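# Set the divided tray on the mat as pictured

## Task

Place the divided tray so it rests on the mat with the same resting side down and the same turn as the reference image named manual. The tray must lie entirely on the mat, no other object may be on the mat, and nothing may be left tipped over.

## Robot and tools

Robot: one arm with six joints and a two-finger gripper. A camera stand is fixed to the floor near the table. Loose objects may occasionally get a short push from outside.

Frames: the scene frame has its origin on the table top right under the arm's base. +z is up, and +y lies to the left when facing along +x. The base sits at (0, 0, +0.286) m with quat_wxyz (+0.924, 0, +0.373, +0.082), so it may be tilted against the table.

Joint order, used in every row you send and every list returned: waist, shoulder, elbow, wrist pitch, wrist yaw, wrist roll. Wrist roll is REVERSED: its signs run opposite to the arm's own, both in commands and in readouts. Stated ranges in radians: waist -2.618 to 3.054, shoulder 0.000 to 3.142, elbow 0.000 to 3.142, wrist pitch -1.571 to 1.571, wrist yaw -1.571 to 1.571, wrist roll -2.094 to 2.094 (in your own numbers the wrist roll range is mirrored). True ends can differ by up to 0.059 rad. A target more than 0.059 rad beyond an end, and farther out than the last reading, is refused; targets past the real end get clipped, and a line "joint sent to its limit" may appear.

A row is 7 plain numbers: the six joint angles as absolute targets in radians, then the gripper opening on a -1 (shut) to +1 (fully open) scale. This is a whole-arm pose, not an offset.

Tools:
- execute_actions(actions, cameras): actions is a list of actions; each action is a table of up to 15 rows, one per 1/30 s step; a short table repeats its final row to fill 15 steps. With an empty actions list you get all camera images and the full state. cameras is a list of names ("cam_wrist", or ["all"]); [] means none.
- move(target, speed, blend, opening_speed, grip_force, blocking, cameras): target is one 7-number row or a list of up to 15 rows, each an absolute joint pose plus opening. Joints travel together, so the gripper follows a curve, and paths ignore obstacles. speed is rad/s for the joint with the longest way, 0.01 to 12.57, default 0.5; one value or one per target. blend (rad) rounds corners at intermediate targets; 0 means full stop at each. opening_speed (per second on the opening scale, at least 0.2) ramps the fingers gradually. grip_force in newtons per pad, 10 to 50; lower values close slowly and it persists until changed. blocking=false returns after about 0.5 s while motion continues; a new move then takes over. The whole list must fit in 10 s. The result adds a "move:" line: done (at rest, each joint within 0.035 rad), off_target, moving, held or fault, and limits=held if steps were withheld. done does not prove the arm moved or made no contact.
- wait(seconds 0 to 10, cameras): lets time pass holding the last command; returns early if a running move ends.
- stop(cameras): brakes the current move; faster motion needs more room to stop.
- zoom_image(camera "cam_wrist", region [x0, y0, x1, y1]): pixels from the top-left of the latest 896x504 wrist image, region at most 504 by 504.
- show_instructions(): shows the reference images again.
- finished_scene(scene): integer for the current scene; ends it permanently, so only call once the object is placed and the arm is clear.

Result lines: Joint positions (rad, plus finger gap in m; 0.094 open), Joint velocities (may read "within noise"), Joint targets (what is being driven now; resend these to hold still), Tool commands, grip_measured (opening on the command scale; reads up to 2.5 mm wide when empty and a few mm narrower than a squeezed hard part), grip_effort_nm (motor effort average, negative closing; not a pad force, has offset), Joint torques (include the arm's weight; joints 1 to 3 wrap at ±28 N m), motor temperatures, and "joint command not followed" when the clearance check altered targets. Each result ends with the scene number.

Motion limits: each joint target is kept within 0.339 rad of its measured angle for waist, shoulder and elbow, and within 2.2 rad for the wrist joints; targets moving the gripper over 200 mm are scaled back. Tiny turns may not start.

Gripping: to release, command an opening well above grip_measured. Full squeeze is about 50 to 64 N per pad. Close slowly on fragile items.

Camera: cam_wrist, 896x504, fovy 58.456 deg, K=[[450.388, 0, 449.134], [0, 450.388, 250.546], [0, 0, 1]].

Avoid: dropping the held object or releasing it while moving, fast contact, pressing hard into the table or fixed things, knocking items over, and letting anything leave the table. Stretched arms, held loads and pushing against unreachable poses heat motors; MOTOR HOT shows at 75 °C, at 90 °C the arm folds and stops working, at 100 °C it collapses.

Each tool is called after "Request:" by a JSON object that holds its "method" and its "body".

Reference images:

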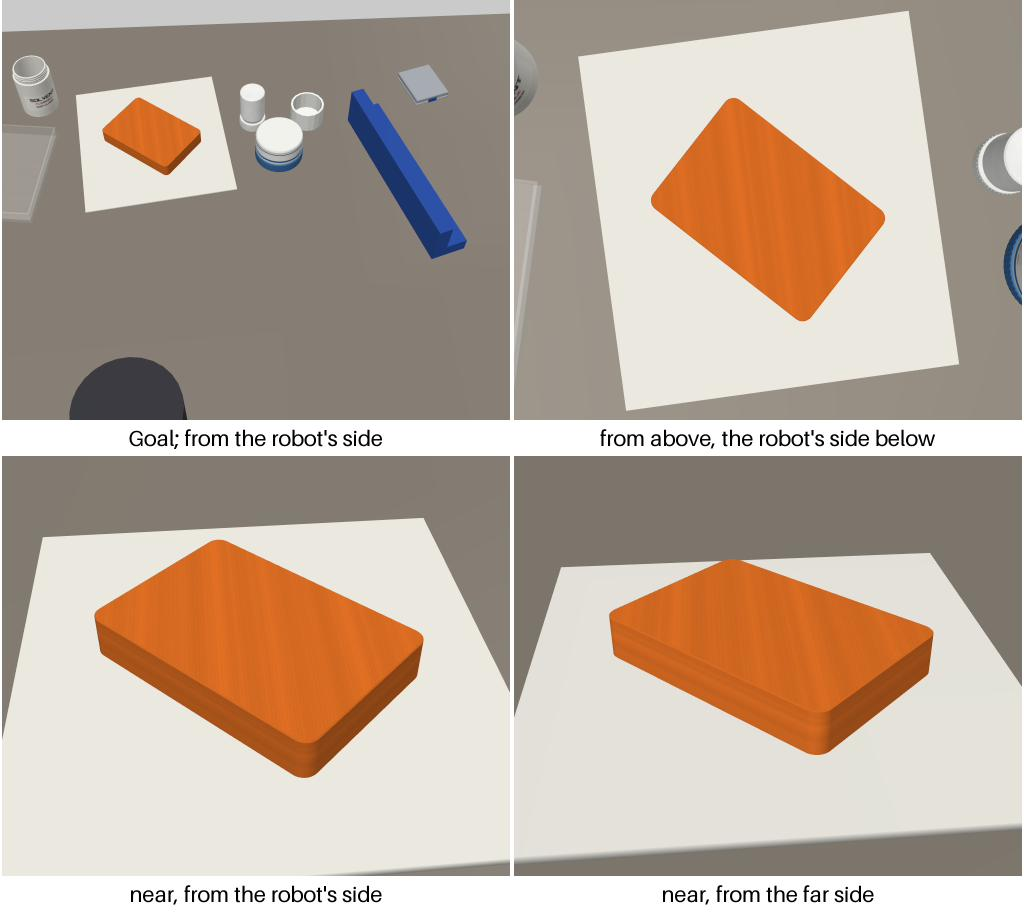

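## Session

Request:
{"method": "execute_actions", "body": {"actions": []}}

Scene clock: 0.00 s.
grip_measured=+1.000 grip_effort_nm=n/a
Joint positions: [-1.12 1.765 1.294 -0.629 -0.521 -1.665 0.094]
Joint velocities: within noise
Joint torques (N m): no reading
Motor temperatures (°C): [26 22 29 22 20 21 22]
Heat: 29 °C.
Joint targets: [-1.131 1.760 1.298 -0.634 -0.514 -1.666]
Tool commands: gripper/opening=+1.0

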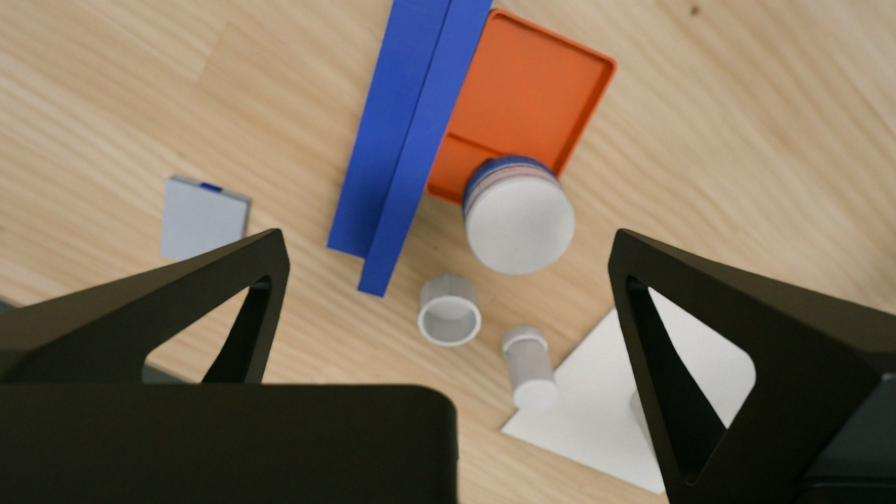

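Request:
{"method": "zoom_image", "body": {"camera": "cam_wrist", "region": [330, 0, 690, 300]}}

Request:
{"method": "zoom_image", "body": {"camera": "cam_wrist", "region": [400, 220, 760, 504]}}

Scaled by 1.400 from the camera's 896x504 image, which has a finer 1280x720 frame.

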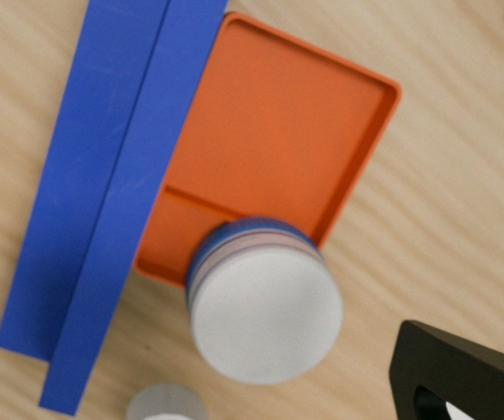

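Scaled by 1.400 from the camera's 896x504 image, which has a finer 1280x720 frame.

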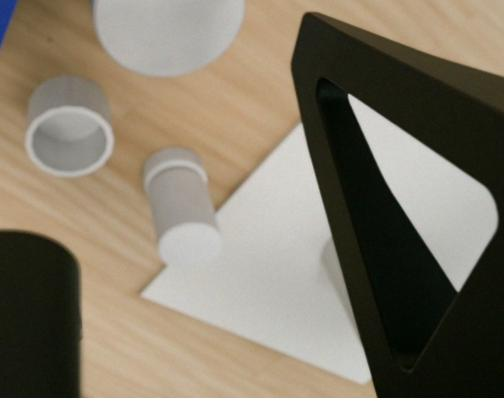

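Request:
{"method": "move", "body": {"target": [0.0, 1.0, 1.2, -0.5, 0.0, 0.0, 1.0], "speed": 1.0, "cameras": ["cam_wrist"]}}

Scene clock: 160.27 s.
grip_measured=+1.000 grip_effort_nm=0.00
Joint positions: [-0.004 1.018 1.216 -0.509 -0.01 -0.009 0.094]
Joint torques (N m): [0.53 -8.58 5.85 0.96 0.11 0.07]
Heat: 28 °C.
Joint targets: [0.000 1.000 1.200 -0.500 0.000 0.000]
move: done

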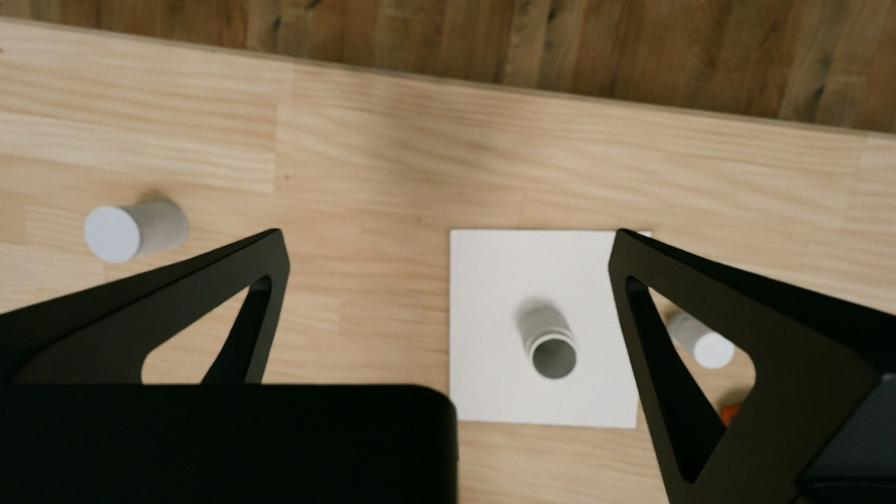

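Request:
{"method": "move", "body": {"target": [-0.0886, 1.0, 1.2, -0.293, 0.0, 0.0, 1.0], "speed": 0.8, "cameras": ["cam_wrist"]}}

Request:
{"method": "move", "body": {"target": [-0.0886, 1.6, 1.3, 0.207, 0.0, 0.0, 1.0], "speed": 0.8, "cameras": ["cam_wrist"]}}

Scene clock: 557.23 s.
grip_measured=+1.000 grip_effort_nm=0.01
Joint positions: [-0.083 1.018 1.216 -0.305 -0.008 -0.008 0.094]
Joint torques (N m): [-0.5 -8.85 6.19 1.27 0.11 0.06]
Motor temperatures (°C): [25 29 29 27 19 21 22]
Heat: 29 °C.
Joint targets: [-0.089 1.000 1.200 -0.293 0.000 0.000]
move: done

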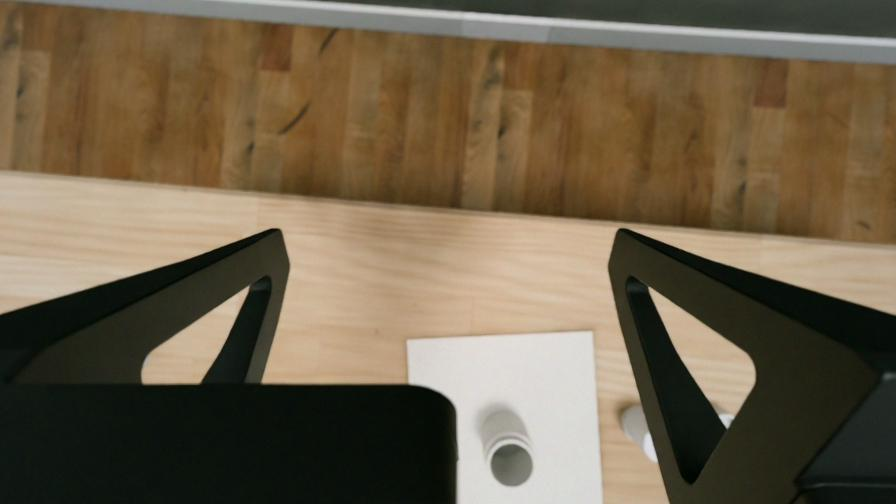

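Scene clock: 558.83 s.
grip_measured=+1.000 grip_effort_nm=0.00
Joint positions: [-0.083 1.596 1.275 0.195 -0.008 -0.008 0.094]
Joint torques (N m): [-0.5 -9.78 7.83 1.27 0.1 0.06]
Heat: 29 °C.
Joint targets: [-0.089 1.600 1.300 0.207 0.000 0.000]
move: done

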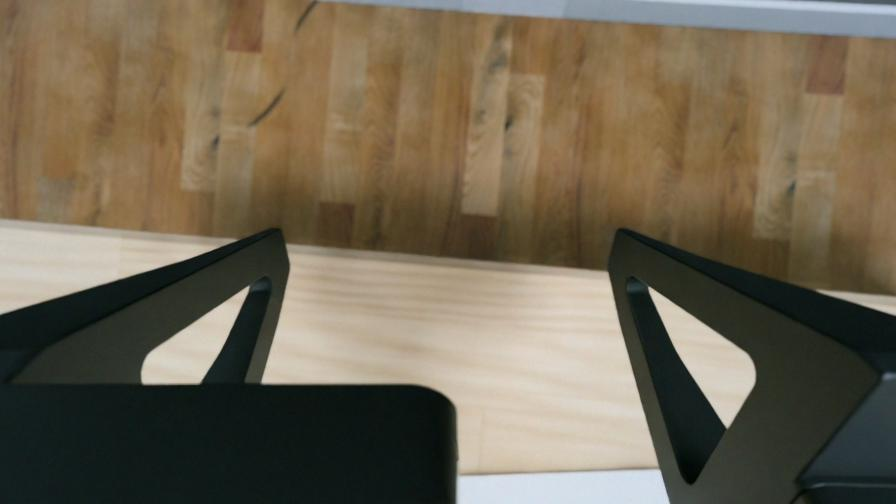

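Request:
{"method": "move", "body": {"target": [0.45, 1.0, 1.2, -0.6, 0.0, 0.0, 1.0], "speed": 1.0, "cameras": ["cam_wrist"]}}

Scene clock: 717.30 s.
grip_measured=+1.000 grip_effort_nm=0.00
Joint positions: [0.441 1.012 1.215 -0.588 0 -0.008 0.094]
Joint torques (N m): [1.81 -7.15 5.63 0.67 -0.17 0.05]
Heat: 31 °C.
Joint targets: [0.450 1.000 1.200 -0.600 0.000 0.000]
move: done

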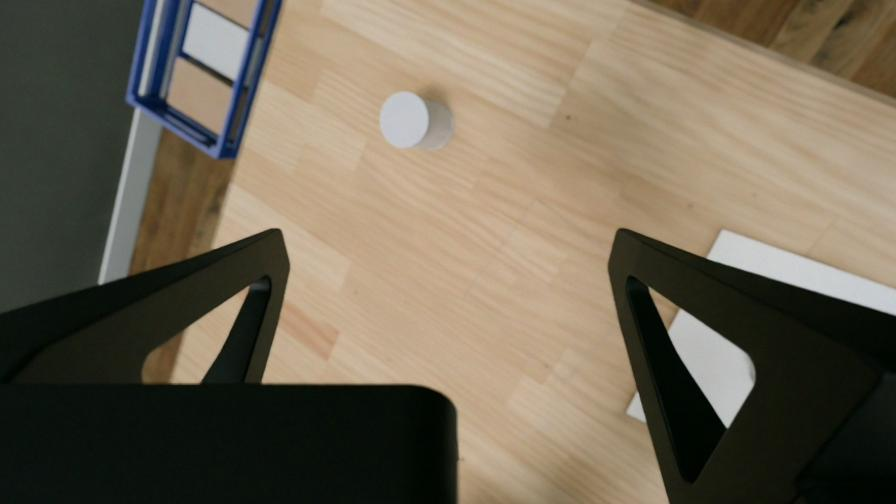

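Request:
{"method": "zoom_image", "body": {"camera": "cam_wrist", "region": [440, 220, 720, 504]}}

Request:
{"method": "zoom_image", "body": {"camera": "cam_wrist", "region": [100, 0, 460, 200]}}

Scaled by 1.775 from the camera's 896x504 image, which has a finer 1280x720 frame.

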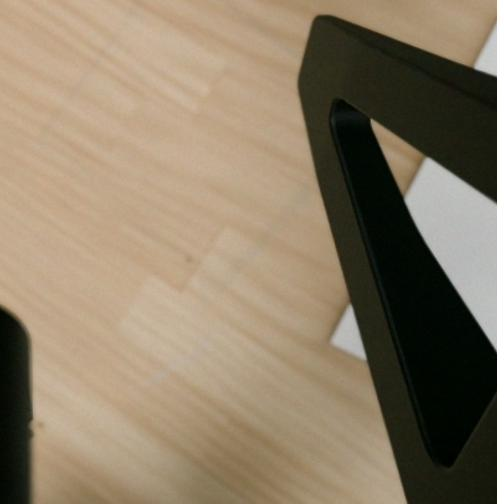

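Scaled by 1.400 from the camera's 896x504 image, which has a finer 1280x720 frame.

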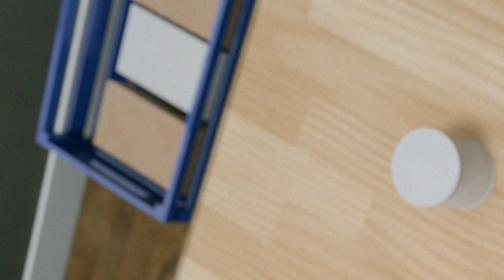

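Request:
{"method": "zoom_image", "body": {"camera": "cam_wrist", "region": [420, 180, 640, 340]}}

Request:
{"method": "zoom_image", "body": {"camera": "cam_wrist", "region": [420, 330, 640, 490]}}

Scaled by 2.291 from the camera's 896x504 image, which has a finer 1280x720 frame.

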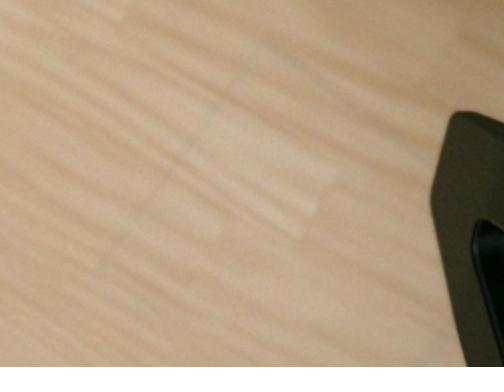

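Scaled by 2.291 from the camera's 896x504 image, which has a finer 1280x720 frame.

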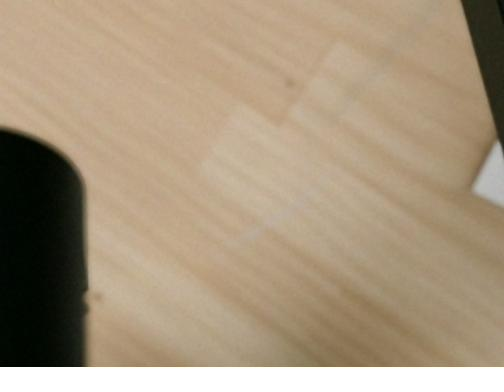

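Request:
{"method": "move", "body": {"target": [-0.281, 1.244, 1.06, -0.631, -0.132, 0.0, 1.0], "speed": 1.0, "cameras": ["cam_wrist"]}}

Scene clock: 896.17 s.
grip_measured=+1.000 grip_effort_nm=0.00
Joint positions: [-0.279 1.237 1.069 -0.625 -0.121 -0.007 0.094]
Joint torques (N m): [-0.7 -6.72 4.59 0.04 -0.1 0.05]
Heat: 29 °C.
Joint targets: [-0.281 1.244 1.060 -0.631 -0.132 0.000]
move: done

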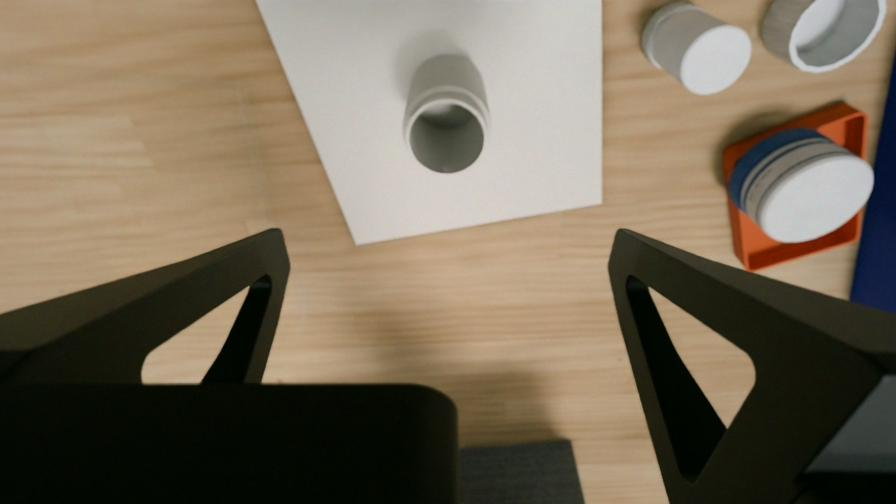

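Request:
{"method": "move", "body": {"target": [[-0.233, 1.556, 1.005, -0.261, -0.10, 0.0, 0.5], [-0.233, 1.556, 1.005, -0.261, -0.10, 0.0, -0.4]], "speed": 0.4, "grip_force": 40, "cameras": ["cam_wrist"]}}

Scene clock: 943.80 s.
grip_measured=-0.397 grip_effort_nm=-0.14
Joint positions: [-0.238 1.546 1.012 -0.274 -0.108 -0.007 0.028]
Joint torques (N m): [-0.31 -7.23 2.93 0.18 0.11 0.05]
Heat: 28 °C.
Joint targets: [-0.233 1.556 1.005 -0.261 -0.100 0.000]
grip_force (N): 40
move: done

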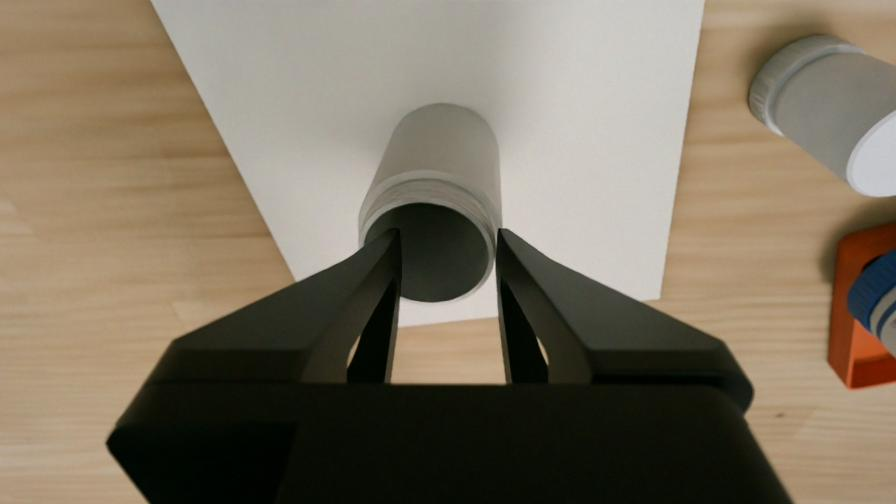

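Request:
{"method": "move", "body": {"target": [[-0.219, 1.556, 1.005, -0.261, -0.10, 0.0, 0.6], [-0.219, 1.67, 1.025, -0.175, -0.088, 0.0, 0.6], [-0.219, 1.67, 1.025, -0.175, -0.088, 0.0, -0.45]], "speed": 0.3, "cameras": ["cam_wrist"]}}

Scene clock: 994.30 s.
grip_measured=-0.041 grip_effort_nm=-0.77
Joint positions: [-0.224 1.658 1.012 -0.189 -0.098 -0.007 0.045]
Joint torques (N m): [-0.27 -7.17 3.96 0.13 0.13 0.05]
Heat: 28 °C.
Joint targets: [-0.219 1.670 1.025 -0.175 -0.088 0.000]
grip_force (N): 40
move: done

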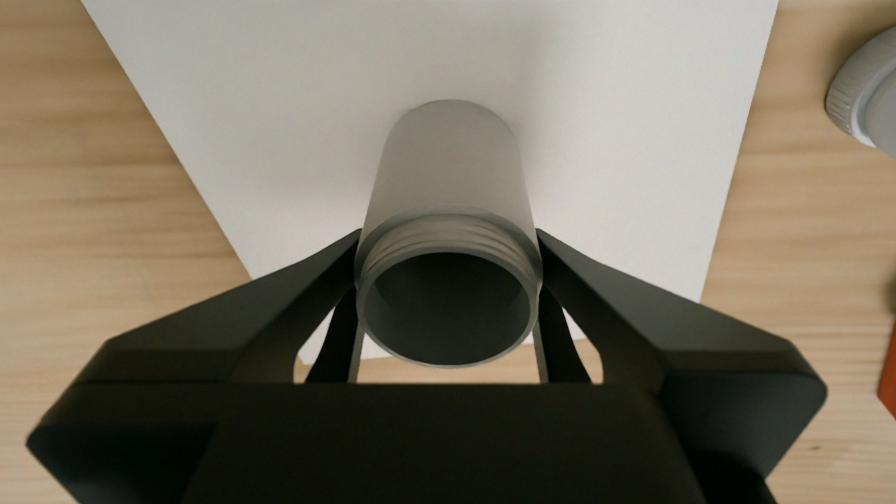

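Request:
{"method": "move", "body": {"target": [[-0.25, 1.40, 1.035, -0.45, -0.11, 0.0, -0.45], [0.327, 1.865, 1.875, -0.861, 0.283, 0.0, -0.45], [0.2796, 2.0295, 1.8889, -0.7005, 0.2517, 0.0, -0.45]], "speed": [0.6, 0.8, 0.3], "blend": [0.1, 0.08, 0], "cameras": ["cam_wrist"]}}

Scene clock: 1062.03 s.
grip_measured=-0.042 grip_effort_nm=-0.81
Joint positions: [0.281 2.02 1.864 -0.714 0.253 -0.007 0.045]
Joint torques (N m): [2.59 -10.4 7.31 0.07 0.01 0.04]
Heat: 28 °C.
Joint targets: [0.279 2.029 1.889 -0.700 0.252 0.000]
grip_force (N): 40
move: done

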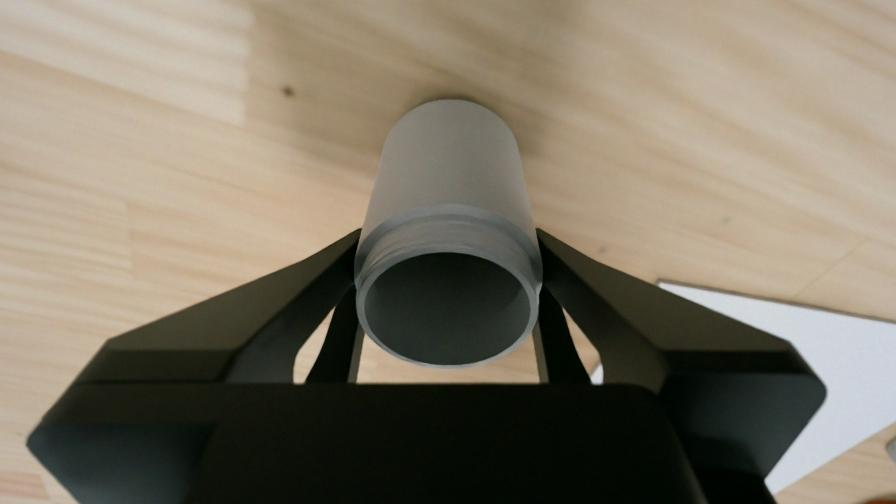

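Request:
{"method": "move", "body": {"target": [0.2758, 2.0424, 1.890, -0.6874, 0.249, 0.0, -0.45], "speed": 0.1}}

Request:
{"method": "move", "body": {"target": [0.2739, 2.0491, 1.8906, -0.6809, 0.2477, 0.0, -0.45], "speed": 0.1}}

Scene clock: 1088.40 s.
grip_measured=-0.042 grip_effort_nm=-0.81
Joint positions: [0.281 2.02 1.864 -0.702 0.253 -0.007 0.045]
Joint torques (N m): [2.25 -9.48 7.43 0.15 -0.02 0.06]
Heat: 30 °C.
Joint targets: [0.276 2.042 1.890 -0.687 0.249 0.000]
grip_force (N): 40
move: done

Scene clock: 1089.10 s.
grip_measured=-0.042 grip_effort_nm=-0.81
Joint positions: [0.278 2.03 1.864 -0.695 0.253 -0.007 0.045]
Joint torques (N m): [2.37 -9.74 7.41 0.08 -0.04 0.05]
Heat: 30 °C.
Joint targets: [0.274 2.049 1.890 -0.681 0.248 0.000]
grip_force (N): 40
move: done

Request:
{"method": "move", "body": {"target": [0.2715, 2.0571, 1.8912, -0.674, 0.2464, 0.0, -0.45], "speed": 0.1}}

Request:
{"method": "move", "body": {"target": [0.2699, 2.0627, 1.8918, -0.6685, 0.2453, 0.0, -0.45], "speed": 0.1, "cameras": ["cam_wrist"]}}

Scene clock: 1099.47 s.
grip_measured=-0.042 grip_effort_nm=-0.81
Joint positions: [0.278 2.039 1.864 -0.688 0.253 -0.007 0.045]
Joint torques (N m): [2.17 -9.74 7.46 0.13 -0.05 0.04]
Heat: 29 °C.
Joint targets: [0.272 2.057 1.891 -0.674 0.246 0.000]
grip_force (N): 40
move: done

Scene clock: 1100.17 s.
grip_measured=-0.042 grip_effort_nm=-0.81
Joint positions: [0.277 2.039 1.864 -0.687 0.251 -0.007 0.045]
Joint torques (N m): [2.15 -9.32 7.5 0.19 -0.04 0.05]
Heat: 29 °C.
Joint targets: [0.270 2.063 1.892 -0.668 0.245 0.000]
grip_force (N): 40
move: done

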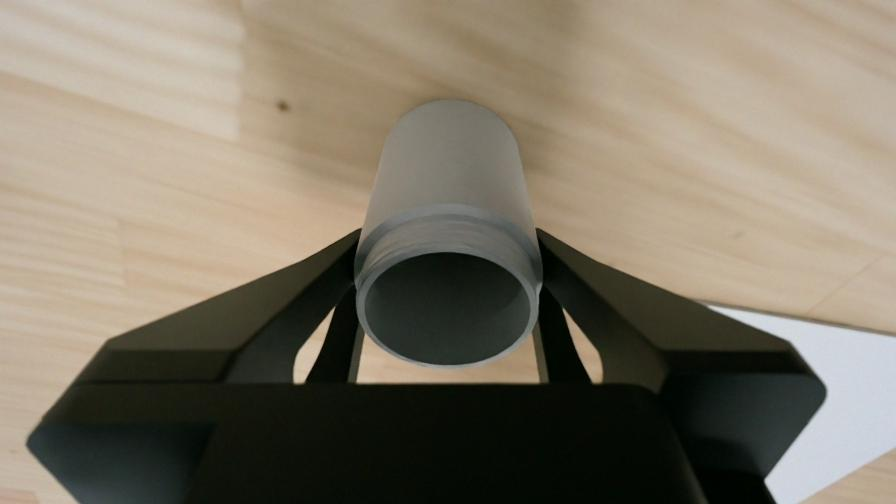

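Request:
{"method": "move", "body": {"target": [0.2683, 2.0690, 1.8924, -0.6625, 0.2442, 0.0, -0.45], "speed": 0.1}}

Request:
{"method": "move", "body": {"target": [0.2667, 2.0750, 1.893, -0.6565, 0.2431, 0.0, -0.45], "speed": 0.1, "cameras": ["cam_wrist"]}}

Scene clock: 1107.90 s.
grip_measured=-0.042 grip_effort_nm=-0.81
Joint positions: [0.277 2.041 1.869 -0.687 0.251 -0.007 0.045]
Joint torques (N m): [2.02 -9.07 7.09 0.25 -0.06 0.05]
Heat: 30 °C.
Joint targets: [0.268 2.069 1.892 -0.662 0.244 0.000]
grip_force (N): 40
move: done

Scene clock: 1108.60 s.
grip_measured=-0.042 grip_effort_nm=-0.81
Joint positions: [0.276 2.041 1.869 -0.687 0.248 -0.007 0.045]
Joint torques (N m): [1.99 -8.68 7.15 0.3 -0.03 0.05]
Heat: 30 °C.
Joint targets: [0.267 2.075 1.893 -0.656 0.243 0.000]
grip_force (N): 40
move: done

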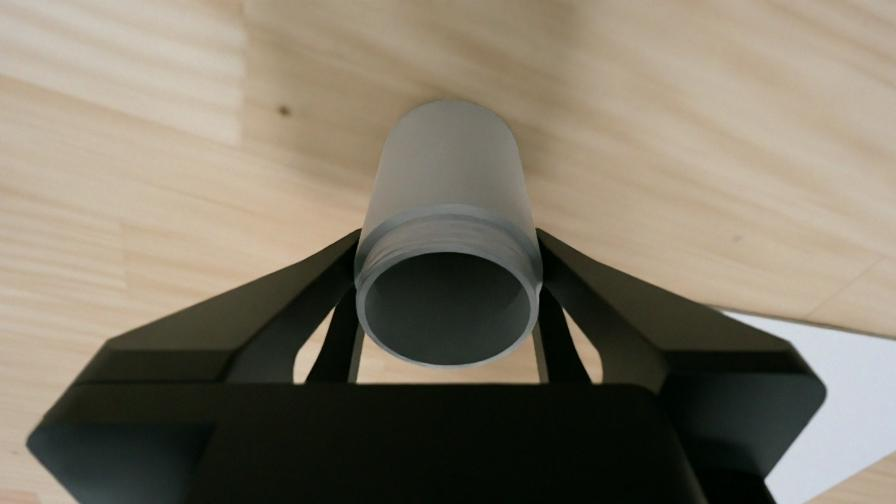

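Request:
{"method": "move", "body": {"target": [[0.2699, 2.057, 1.8915, -0.675, 0.2455, 0.0, -0.45], [0.2699, 2.057, 1.8915, -0.675, 0.2455, 0.0, 0.5], [0.327, 1.865, 1.875, -0.861, 0.283, 0.0, 0.5]], "speed": [0.2, 0.2, 0.4], "cameras": ["cam_wrist"]}}

Scene clock: 1126.97 s.
grip_measured=+0.497 grip_effort_nm=0.19
Joint positions: [0.317 1.877 1.869 -0.85 0.273 -0.007 0.07]
Joint torques (N m): [3.49 -11.82 6.11 -0.08 0.14 0.04]
Heat: 29 °C.
Joint targets: [0.327 1.865 1.875 -0.861 0.283 0.000]
grip_force (N): 40
move: done

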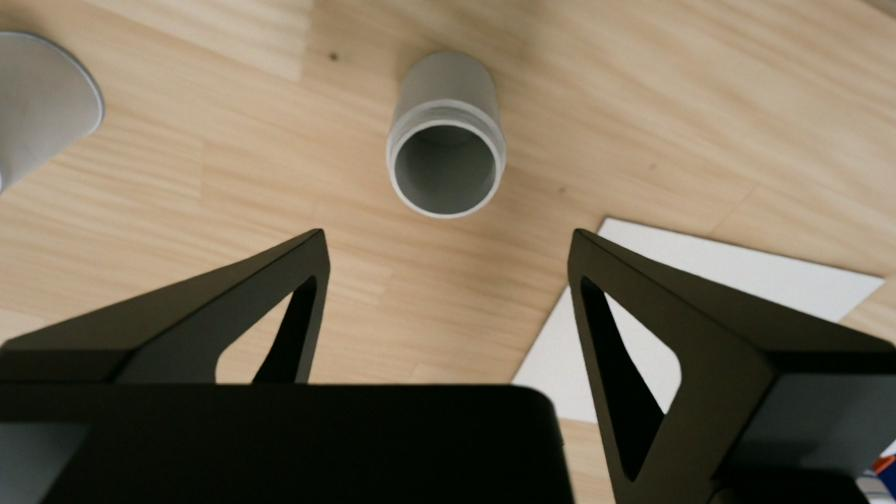

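Request:
{"method": "move", "body": {"target": [[-0.35, 1.3, 1.3, -0.75, -0.15, -0.2, 1.0], [-1.006, 1.64, 1.129, -0.532, -0.582, -0.52, 1.0]], "speed": [1.0, 0.8], "blend": [0.25, 0], "cameras": ["cam_wrist"]}}

Scene clock: 1229.73 s.
grip_measured=+0.997 grip_effort_nm=0.18
Joint positions: [-0.996 1.635 1.135 -0.545 -0.574 -0.511 0.094]
Joint torques (N m): [-4.85 -6.39 3.52 0.14 -0.05 -0.08]
Motor temperatures (°C): [25 33 29 22 19 21 22]
Heat: 33 °C.
Joint targets: [-1.006 1.640 1.129 -0.532 -0.582 -0.520]
grip_force (N): 40
move: done

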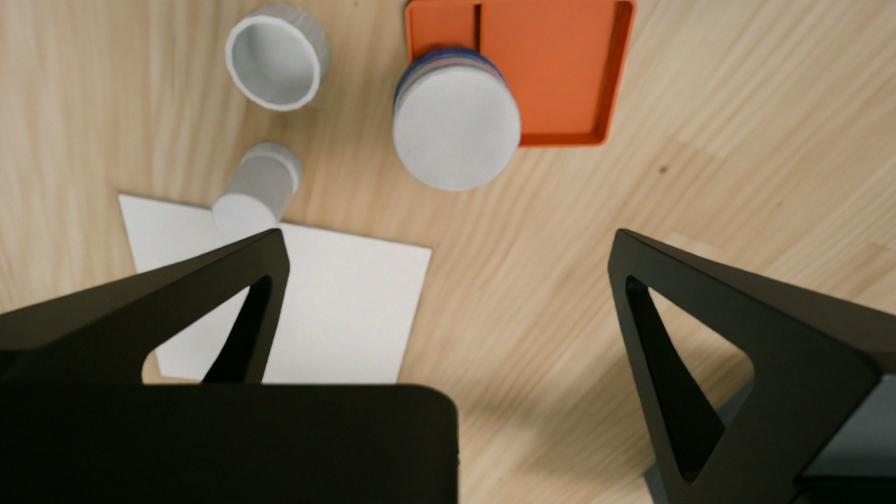

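Request:
{"method": "move", "body": {"target": [-0.926, 1.7605, 1.108, -0.348, -0.54, -0.591, 1.0], "speed": 0.4, "cameras": ["cam_wrist"]}}

Scene clock: 1356.10 s.
grip_measured=+0.997 grip_effort_nm=0.18
Joint positions: [-0.926 1.751 1.116 -0.361 -0.554 -0.583 0.094]
Joint torques (N m): [-4.25 -6.5 2.78 0.21 0.15 -0.14]
Heat: 29 °C.
Joint targets: [-0.926 1.761 1.108 -0.348 -0.540 -0.591]
grip_force (N): 40
move: done

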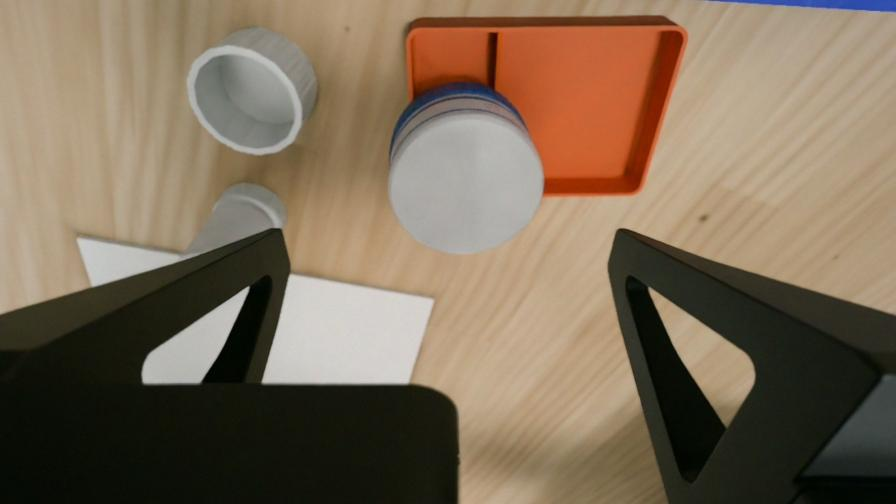

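Request:
{"method": "move", "body": {"target": [-0.883, 1.8538, 1.0896, -0.215, -0.516, -0.58, 1.0], "speed": 0.3, "cameras": ["cam_wrist"]}}

Scene clock: 1418.60 s.
grip_measured=+0.997 grip_effort_nm=0.18
Joint positions: [-0.884 1.843 1.097 -0.228 -0.53 -0.583 0.094]
Joint torques (N m): [-4.26 -6.56 2.29 0.19 0.15 0]
Motor temperatures (°C): [26 28 27 22 19 21 22]
Heat: 28 °C.
Joint targets: [-0.883 1.854 1.090 -0.215 -0.516 -0.580]
grip_force (N): 40
move: done

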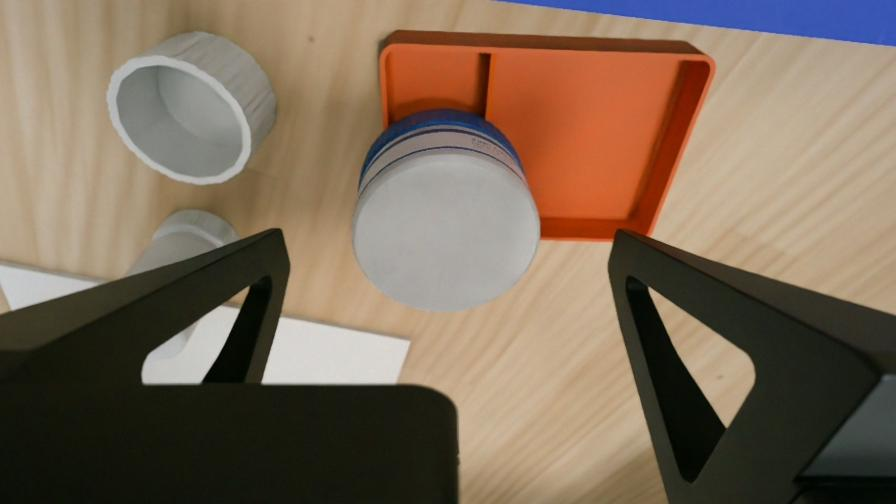

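Request:
{"method": "move", "body": {"target": [[-0.848, 1.9436, 1.1188, -0.1383, -0.497, -0.631, 1.0], [-0.848, 1.9436, 1.1188, -0.1383, -0.497, -0.631, -0.3]], "speed": 0.3, "cameras": ["cam_wrist"]}}

Scene clock: 1462.63 s.
grip_measured=+0.228 grip_effort_nm=-0.76
Joint positions: [-0.849 1.932 1.106 -0.149 -0.511 -0.623 0.058]
Joint torques (N m): [-4.31 -6.68 3.56 0.11 0.16 -0.12]
Heat: 28 °C.
Joint targets: [-0.848 1.944 1.119 -0.138 -0.497 -0.631]
grip_force (N): 40
move: done

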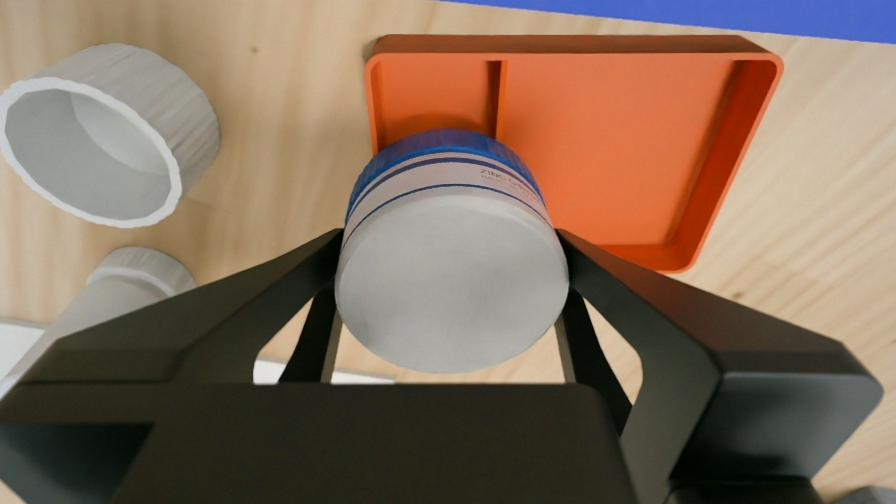

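Request:
{"method": "move", "body": {"target": [[-0.926, 1.7605, 1.108, -0.348, -0.54, -0.565, -0.3], [-1.103, 1.8151, 0.5754, 0.1376, -0.628, -0.38, -0.3], [-0.986, 2.0465, 0.6317, 0.3828, -0.5716, -0.504, -0.3]], "speed": [0.5, 0.6, 0.3], "blend": [0.1, 0.08, 0], "cameras": ["cam_wrist"]}}

Scene clock: 1698.40 s.
grip_measured=+0.227 grip_effort_nm=-0.81
Joint positions: [-0.987 2.036 0.625 0.37 -0.585 -0.495 0.058]
Joint torques (N m): [-4.14 -4.49 0.25 0.17 0.15 -0.15]
Heat: 28 °C.
Joint targets: [-0.986 2.047 0.632 0.383 -0.572 -0.504]
grip_force (N): 40
move: done

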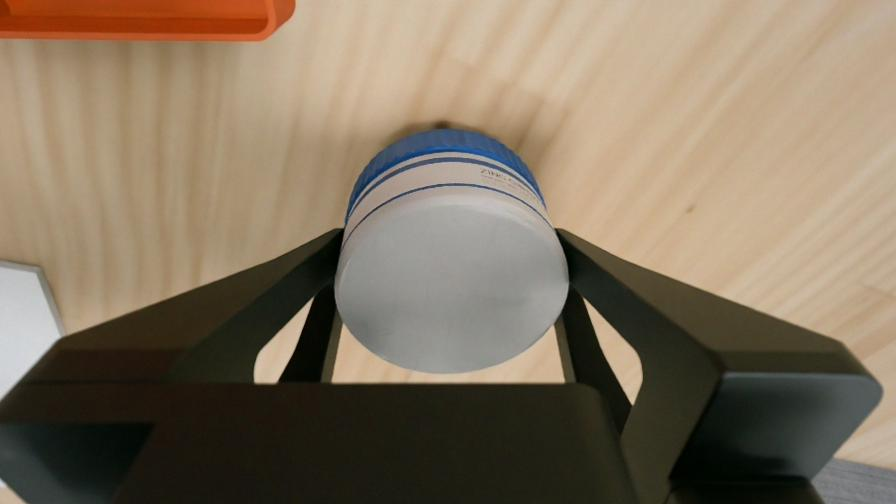

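Request:
{"method": "move", "body": {"target": [-0.973, 2.072, 0.638, 0.4096, -0.5654, -0.5175, -0.3], "speed": 0.1}}

Request:
{"method": "move", "body": {"target": [-0.967, 2.085, 0.641, 0.423, -0.5623, -0.524, -0.3], "speed": 0.08}}

Scene clock: 1726.00 s.
grip_measured=+0.227 grip_effort_nm=-0.81
Joint positions: [-0.976 2.06 0.632 0.397 -0.579 -0.509 0.058]
Joint torques (N m): [-4.05 -4.34 0.09 0.16 0.15 -0.14]
Heat: 26 °C.
Joint targets: [-0.973 2.072 0.638 0.409 -0.565 -0.517]
grip_force (N): 40
move: done

Scene clock: 1726.70 s.
grip_measured=+0.227 grip_effort_nm=-0.81
Joint positions: [-0.975 2.064 0.632 0.403 -0.578 -0.516 0.058]
Joint torques (N m): [-3.56 -3.73 0.32 0.21 0.18 -0.14]
Heat: 26 °C.
Joint targets: [-0.967 2.085 0.641 0.423 -0.562 -0.524]
grip_force (N): 40
move: done

Request:
{"method": "move", "body": {"target": [-0.963, 2.093, 0.643, 0.432, -0.56, -0.528, -0.3], "speed": 0.08, "cameras": ["cam_wrist"]}}

Scene clock: 1734.23 s.
grip_measured=+0.226 grip_effort_nm=-0.81
Joint positions: [-0.975 2.065 0.632 0.405 -0.577 -0.521 0.058]
Joint torques (N m): [-3.22 -3.23 0.46 0.28 0.21 -0.11]
Heat: 26 °C.
Joint targets: [-0.963 2.093 0.643 0.432 -0.560 -0.528]
grip_force (N): 40
move: done

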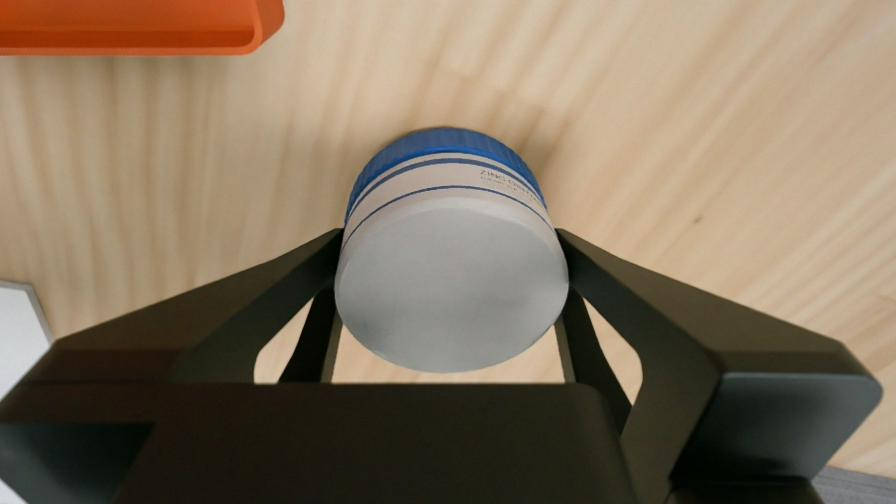

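Request:
{"method": "move", "body": {"target": [[-0.9665, 2.078, 0.641, 0.417, -0.563, -0.522, -0.3], [-0.9665, 2.078, 0.641, 0.417, -0.563, -0.522, 0.6], [-0.956, 2.099, 0.646, 0.44, -0.558, -0.533, 0.6]], "speed": [0.2, 0.2, 0.1]}}

Request:
{"method": "move", "body": {"target": [-0.9454, 2.12, 0.651, 0.4625, -0.5529, -0.544, 0.6], "speed": 0.08, "cameras": ["cam_wrist"]}}

Scene clock: 1802.87 s.
grip_measured=+0.597 grip_effort_nm=0.19
Joint positions: [-0.96 2.085 0.635 0.427 -0.571 -0.525 0.075]
Joint torques (N m): [-3.92 -4.27 0.42 0.14 0.16 -0.13]
Heat: 26 °C.
Joint targets: [-0.956 2.099 0.646 0.440 -0.558 -0.533]
grip_force (N): 40
move: done

Scene clock: 1803.77 s.
grip_measured=+0.597 grip_effort_nm=0.19
Joint positions: [-0.949 2.106 0.644 0.449 -0.566 -0.536 0.075]
Joint torques (N m): [-3.92 -4.33 -0.05 0.16 0.15 -0.16]
Heat: 26 °C.
Joint targets: [-0.945 2.120 0.651 0.463 -0.553 -0.544]
grip_force (N): 40
move: done

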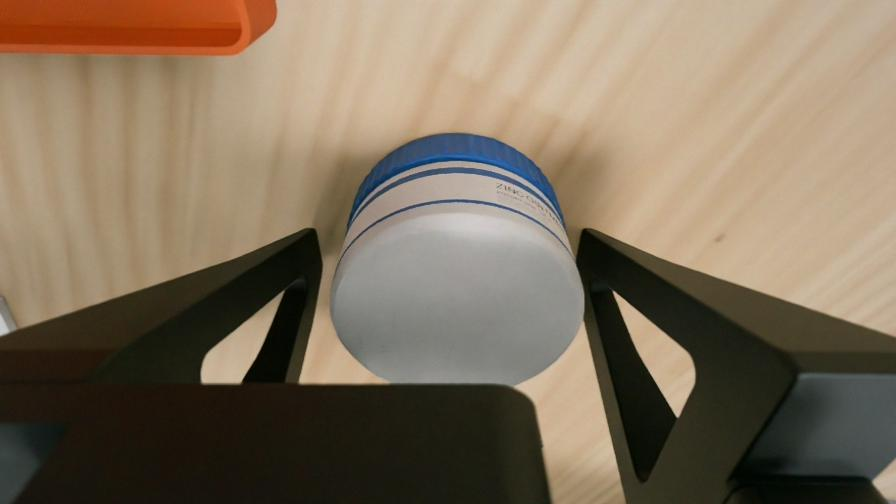

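Request:
{"method": "move", "body": {"target": [-0.934, 2.142, 0.656, 0.486, -0.5475, -0.555, 0.6], "speed": 0.08}}

Request:
{"method": "move", "body": {"target": [-0.924, 2.161, 0.661, 0.507, -0.5425, -0.565, 0.6], "speed": 0.06, "cameras": ["cam_wrist"]}}

Scene clock: 1816.13 s.
grip_measured=+0.597 grip_effort_nm=0.19
Joint positions: [-0.944 2.118 0.644 0.461 -0.564 -0.543 0.075]
Joint torques (N m): [-3.41 -3.52 0.27 0.27 0.19 -0.2]
Heat: 26 °C.
Joint targets: [-0.934 2.142 0.656 0.486 -0.547 -0.555]
grip_force (N): 40
move: done

Scene clock: 1817.00 s.
grip_measured=+0.597 grip_effort_nm=0.19
Joint positions: [-0.944 2.12 0.644 0.474 -0.564 -0.559 0.075]
Joint torques (N m): [-2.65 -2.32 0.68 0.38 0.25 -0.07]
Heat: 26 °C.
Joint targets: [-0.924 2.161 0.661 0.507 -0.542 -0.565]
grip_force (N): 40
move: off_target; the shoulder is farthest, 0.041 rad from its target

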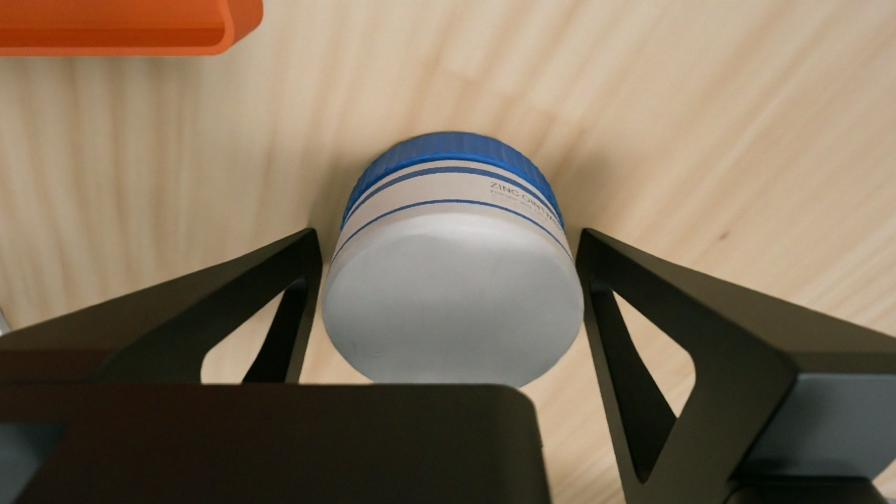

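Request:
{"method": "move", "body": {"target": [[-1.02, 1.97, 0.61, 0.30, -0.59, -0.53, 0.6], [-1.103, 1.8151, 0.5754, 0.1376, -0.628, -0.45, 0.6], [-0.968, 1.7692, 0.8768, -0.13, -0.5624, 1.0585, 0.0]], "speed": [0.3, 0.5, 0.8], "blend": [0.03, 0.1, 0], "cameras": ["cam_wrist"]}}

Scene clock: 1908.97 s.
grip_measured=+0.003 grip_effort_nm=-0.12
Joint positions: [-0.971 1.788 0.866 -0.116 -0.568 1.05 0.047]
Joint torques (N m): [-3.92 -7.75 3.07 -0.12 0.09 0.07]
Heat: 26 °C.
Joint targets: [-0.968 1.769 0.877 -0.130 -0.562 1.058]
grip_force (N): 40
move: done; blend cut to 0.0812 rad at target 2

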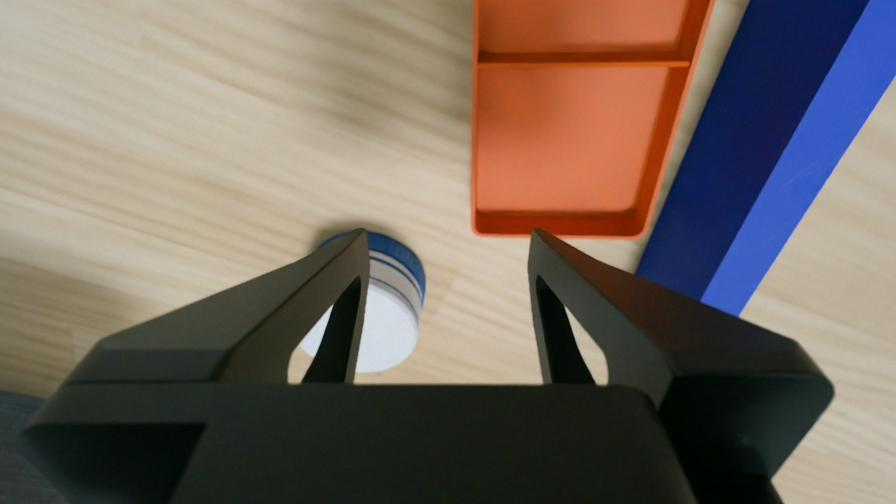

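Request:
{"method": "move", "body": {"target": [-0.943, 1.9306, 0.9132, 0.0084, -0.549, 1.062, -0.4], "speed": 0.4, "cameras": ["cam_wrist"]}}

Scene clock: 1955.90 s.
grip_measured=-0.397 grip_effort_nm=-0.12
Joint positions: [-0.946 1.921 0.9 -0.003 -0.554 1.053 0.028]
Joint torques (N m): [-4.23 -5.78 2.78 0.13 0.07 0.07]
Heat: 26 °C.
Joint targets: [-0.943 1.931 0.913 0.008 -0.549 1.062]
grip_force (N): 40
move: done

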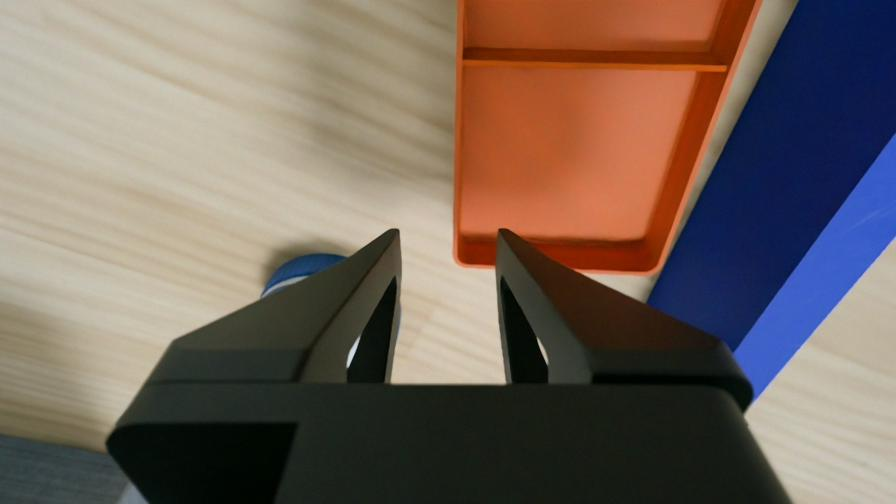

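Request:
{"method": "move", "body": {"target": [-0.869, 2.0202, 0.9884, 0.059, -0.5086, 0.983, -0.4], "speed": 0.25, "cameras": ["cam_wrist"]}}

Scene clock: 2000.17 s.
grip_measured=-0.397 grip_effort_nm=-0.12
Joint positions: [-0.87 2.006 0.978 0.048 -0.514 0.991 0.028]
Joint torques (N m): [-4.45 -5.89 2.35 0.16 0.09 -0.1]
Heat: 26 °C.
Joint targets: [-0.869 2.020 0.989 0.059 -0.509 0.983]
grip_force (N): 40
move: done

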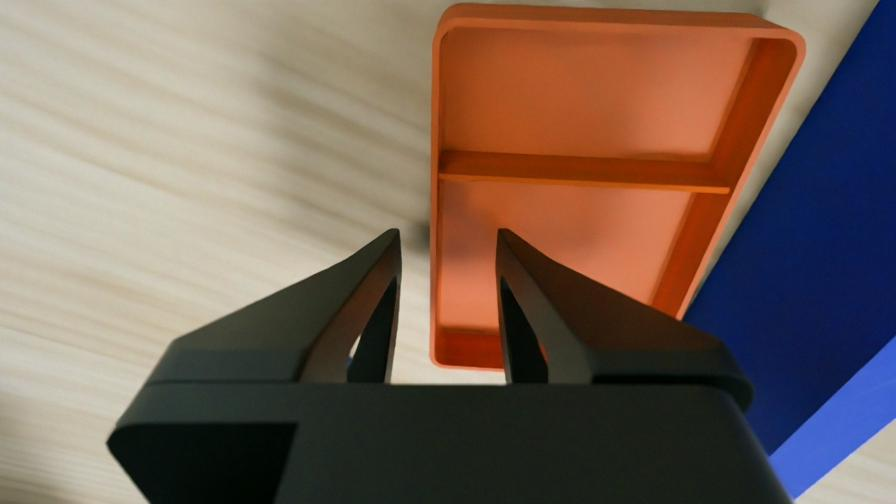

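Request:
{"method": "move", "body": {"target": [-0.869, 2.0202, 0.9884, 0.059, -0.5086, 0.983, -1.0], "speed": 0.25, "cameras": ["cam_wrist"]}}

Scene clock: 2019.03 s.
grip_measured=-0.965 grip_effort_nm=-0.79
Joint positions: [-0.87 2.006 0.978 0.05 -0.511 0.99 0.002]
Joint torques (N m): [-4.44 -5.86 2.3 0.11 0.05 -0.13]
Heat: 26 °C.
Joint targets: [-0.869 2.020 0.989 0.059 -0.508 0.983]
grip_force (N): 40
move: done

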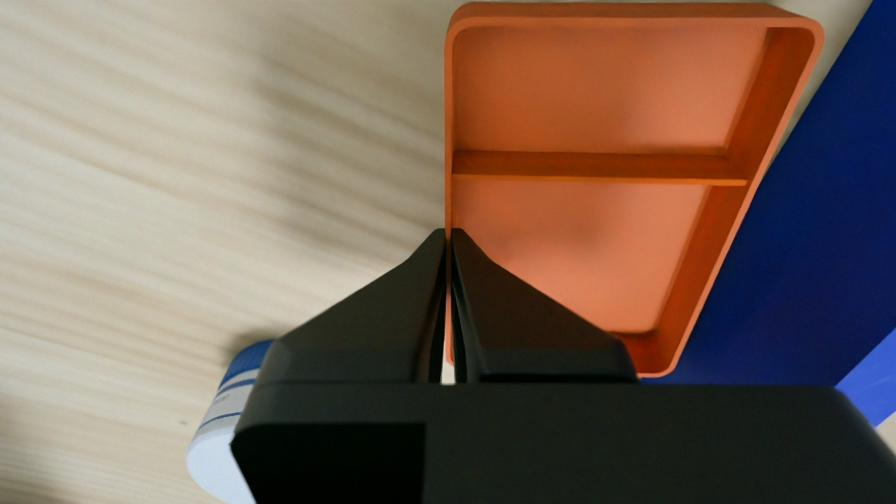

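Request:
{"method": "move", "body": {"target": [-1.093, 1.598, 0.921, -0.419, -0.624, 1.20, -1.0], "speed": 0.4, "cameras": ["cam_wrist"]}}

Scene clock: 2156.77 s.
grip_measured=-0.968 grip_effort_nm=-0.81
Joint positions: [-1.074 1.614 0.933 -0.404 -0.608 1.191 0.002]
Joint torques (N m): [-5.61 -7.1 2.44 -0.08 -0.16 0.05]
Heat: 26 °C.
Joint targets: [-1.093 1.598 0.921 -0.419 -0.624 1.200]
grip_force (N): 40
move: done

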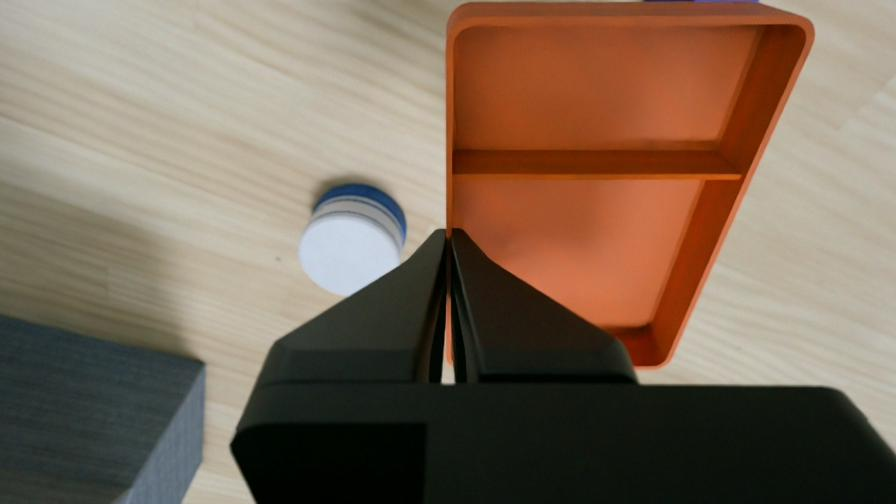

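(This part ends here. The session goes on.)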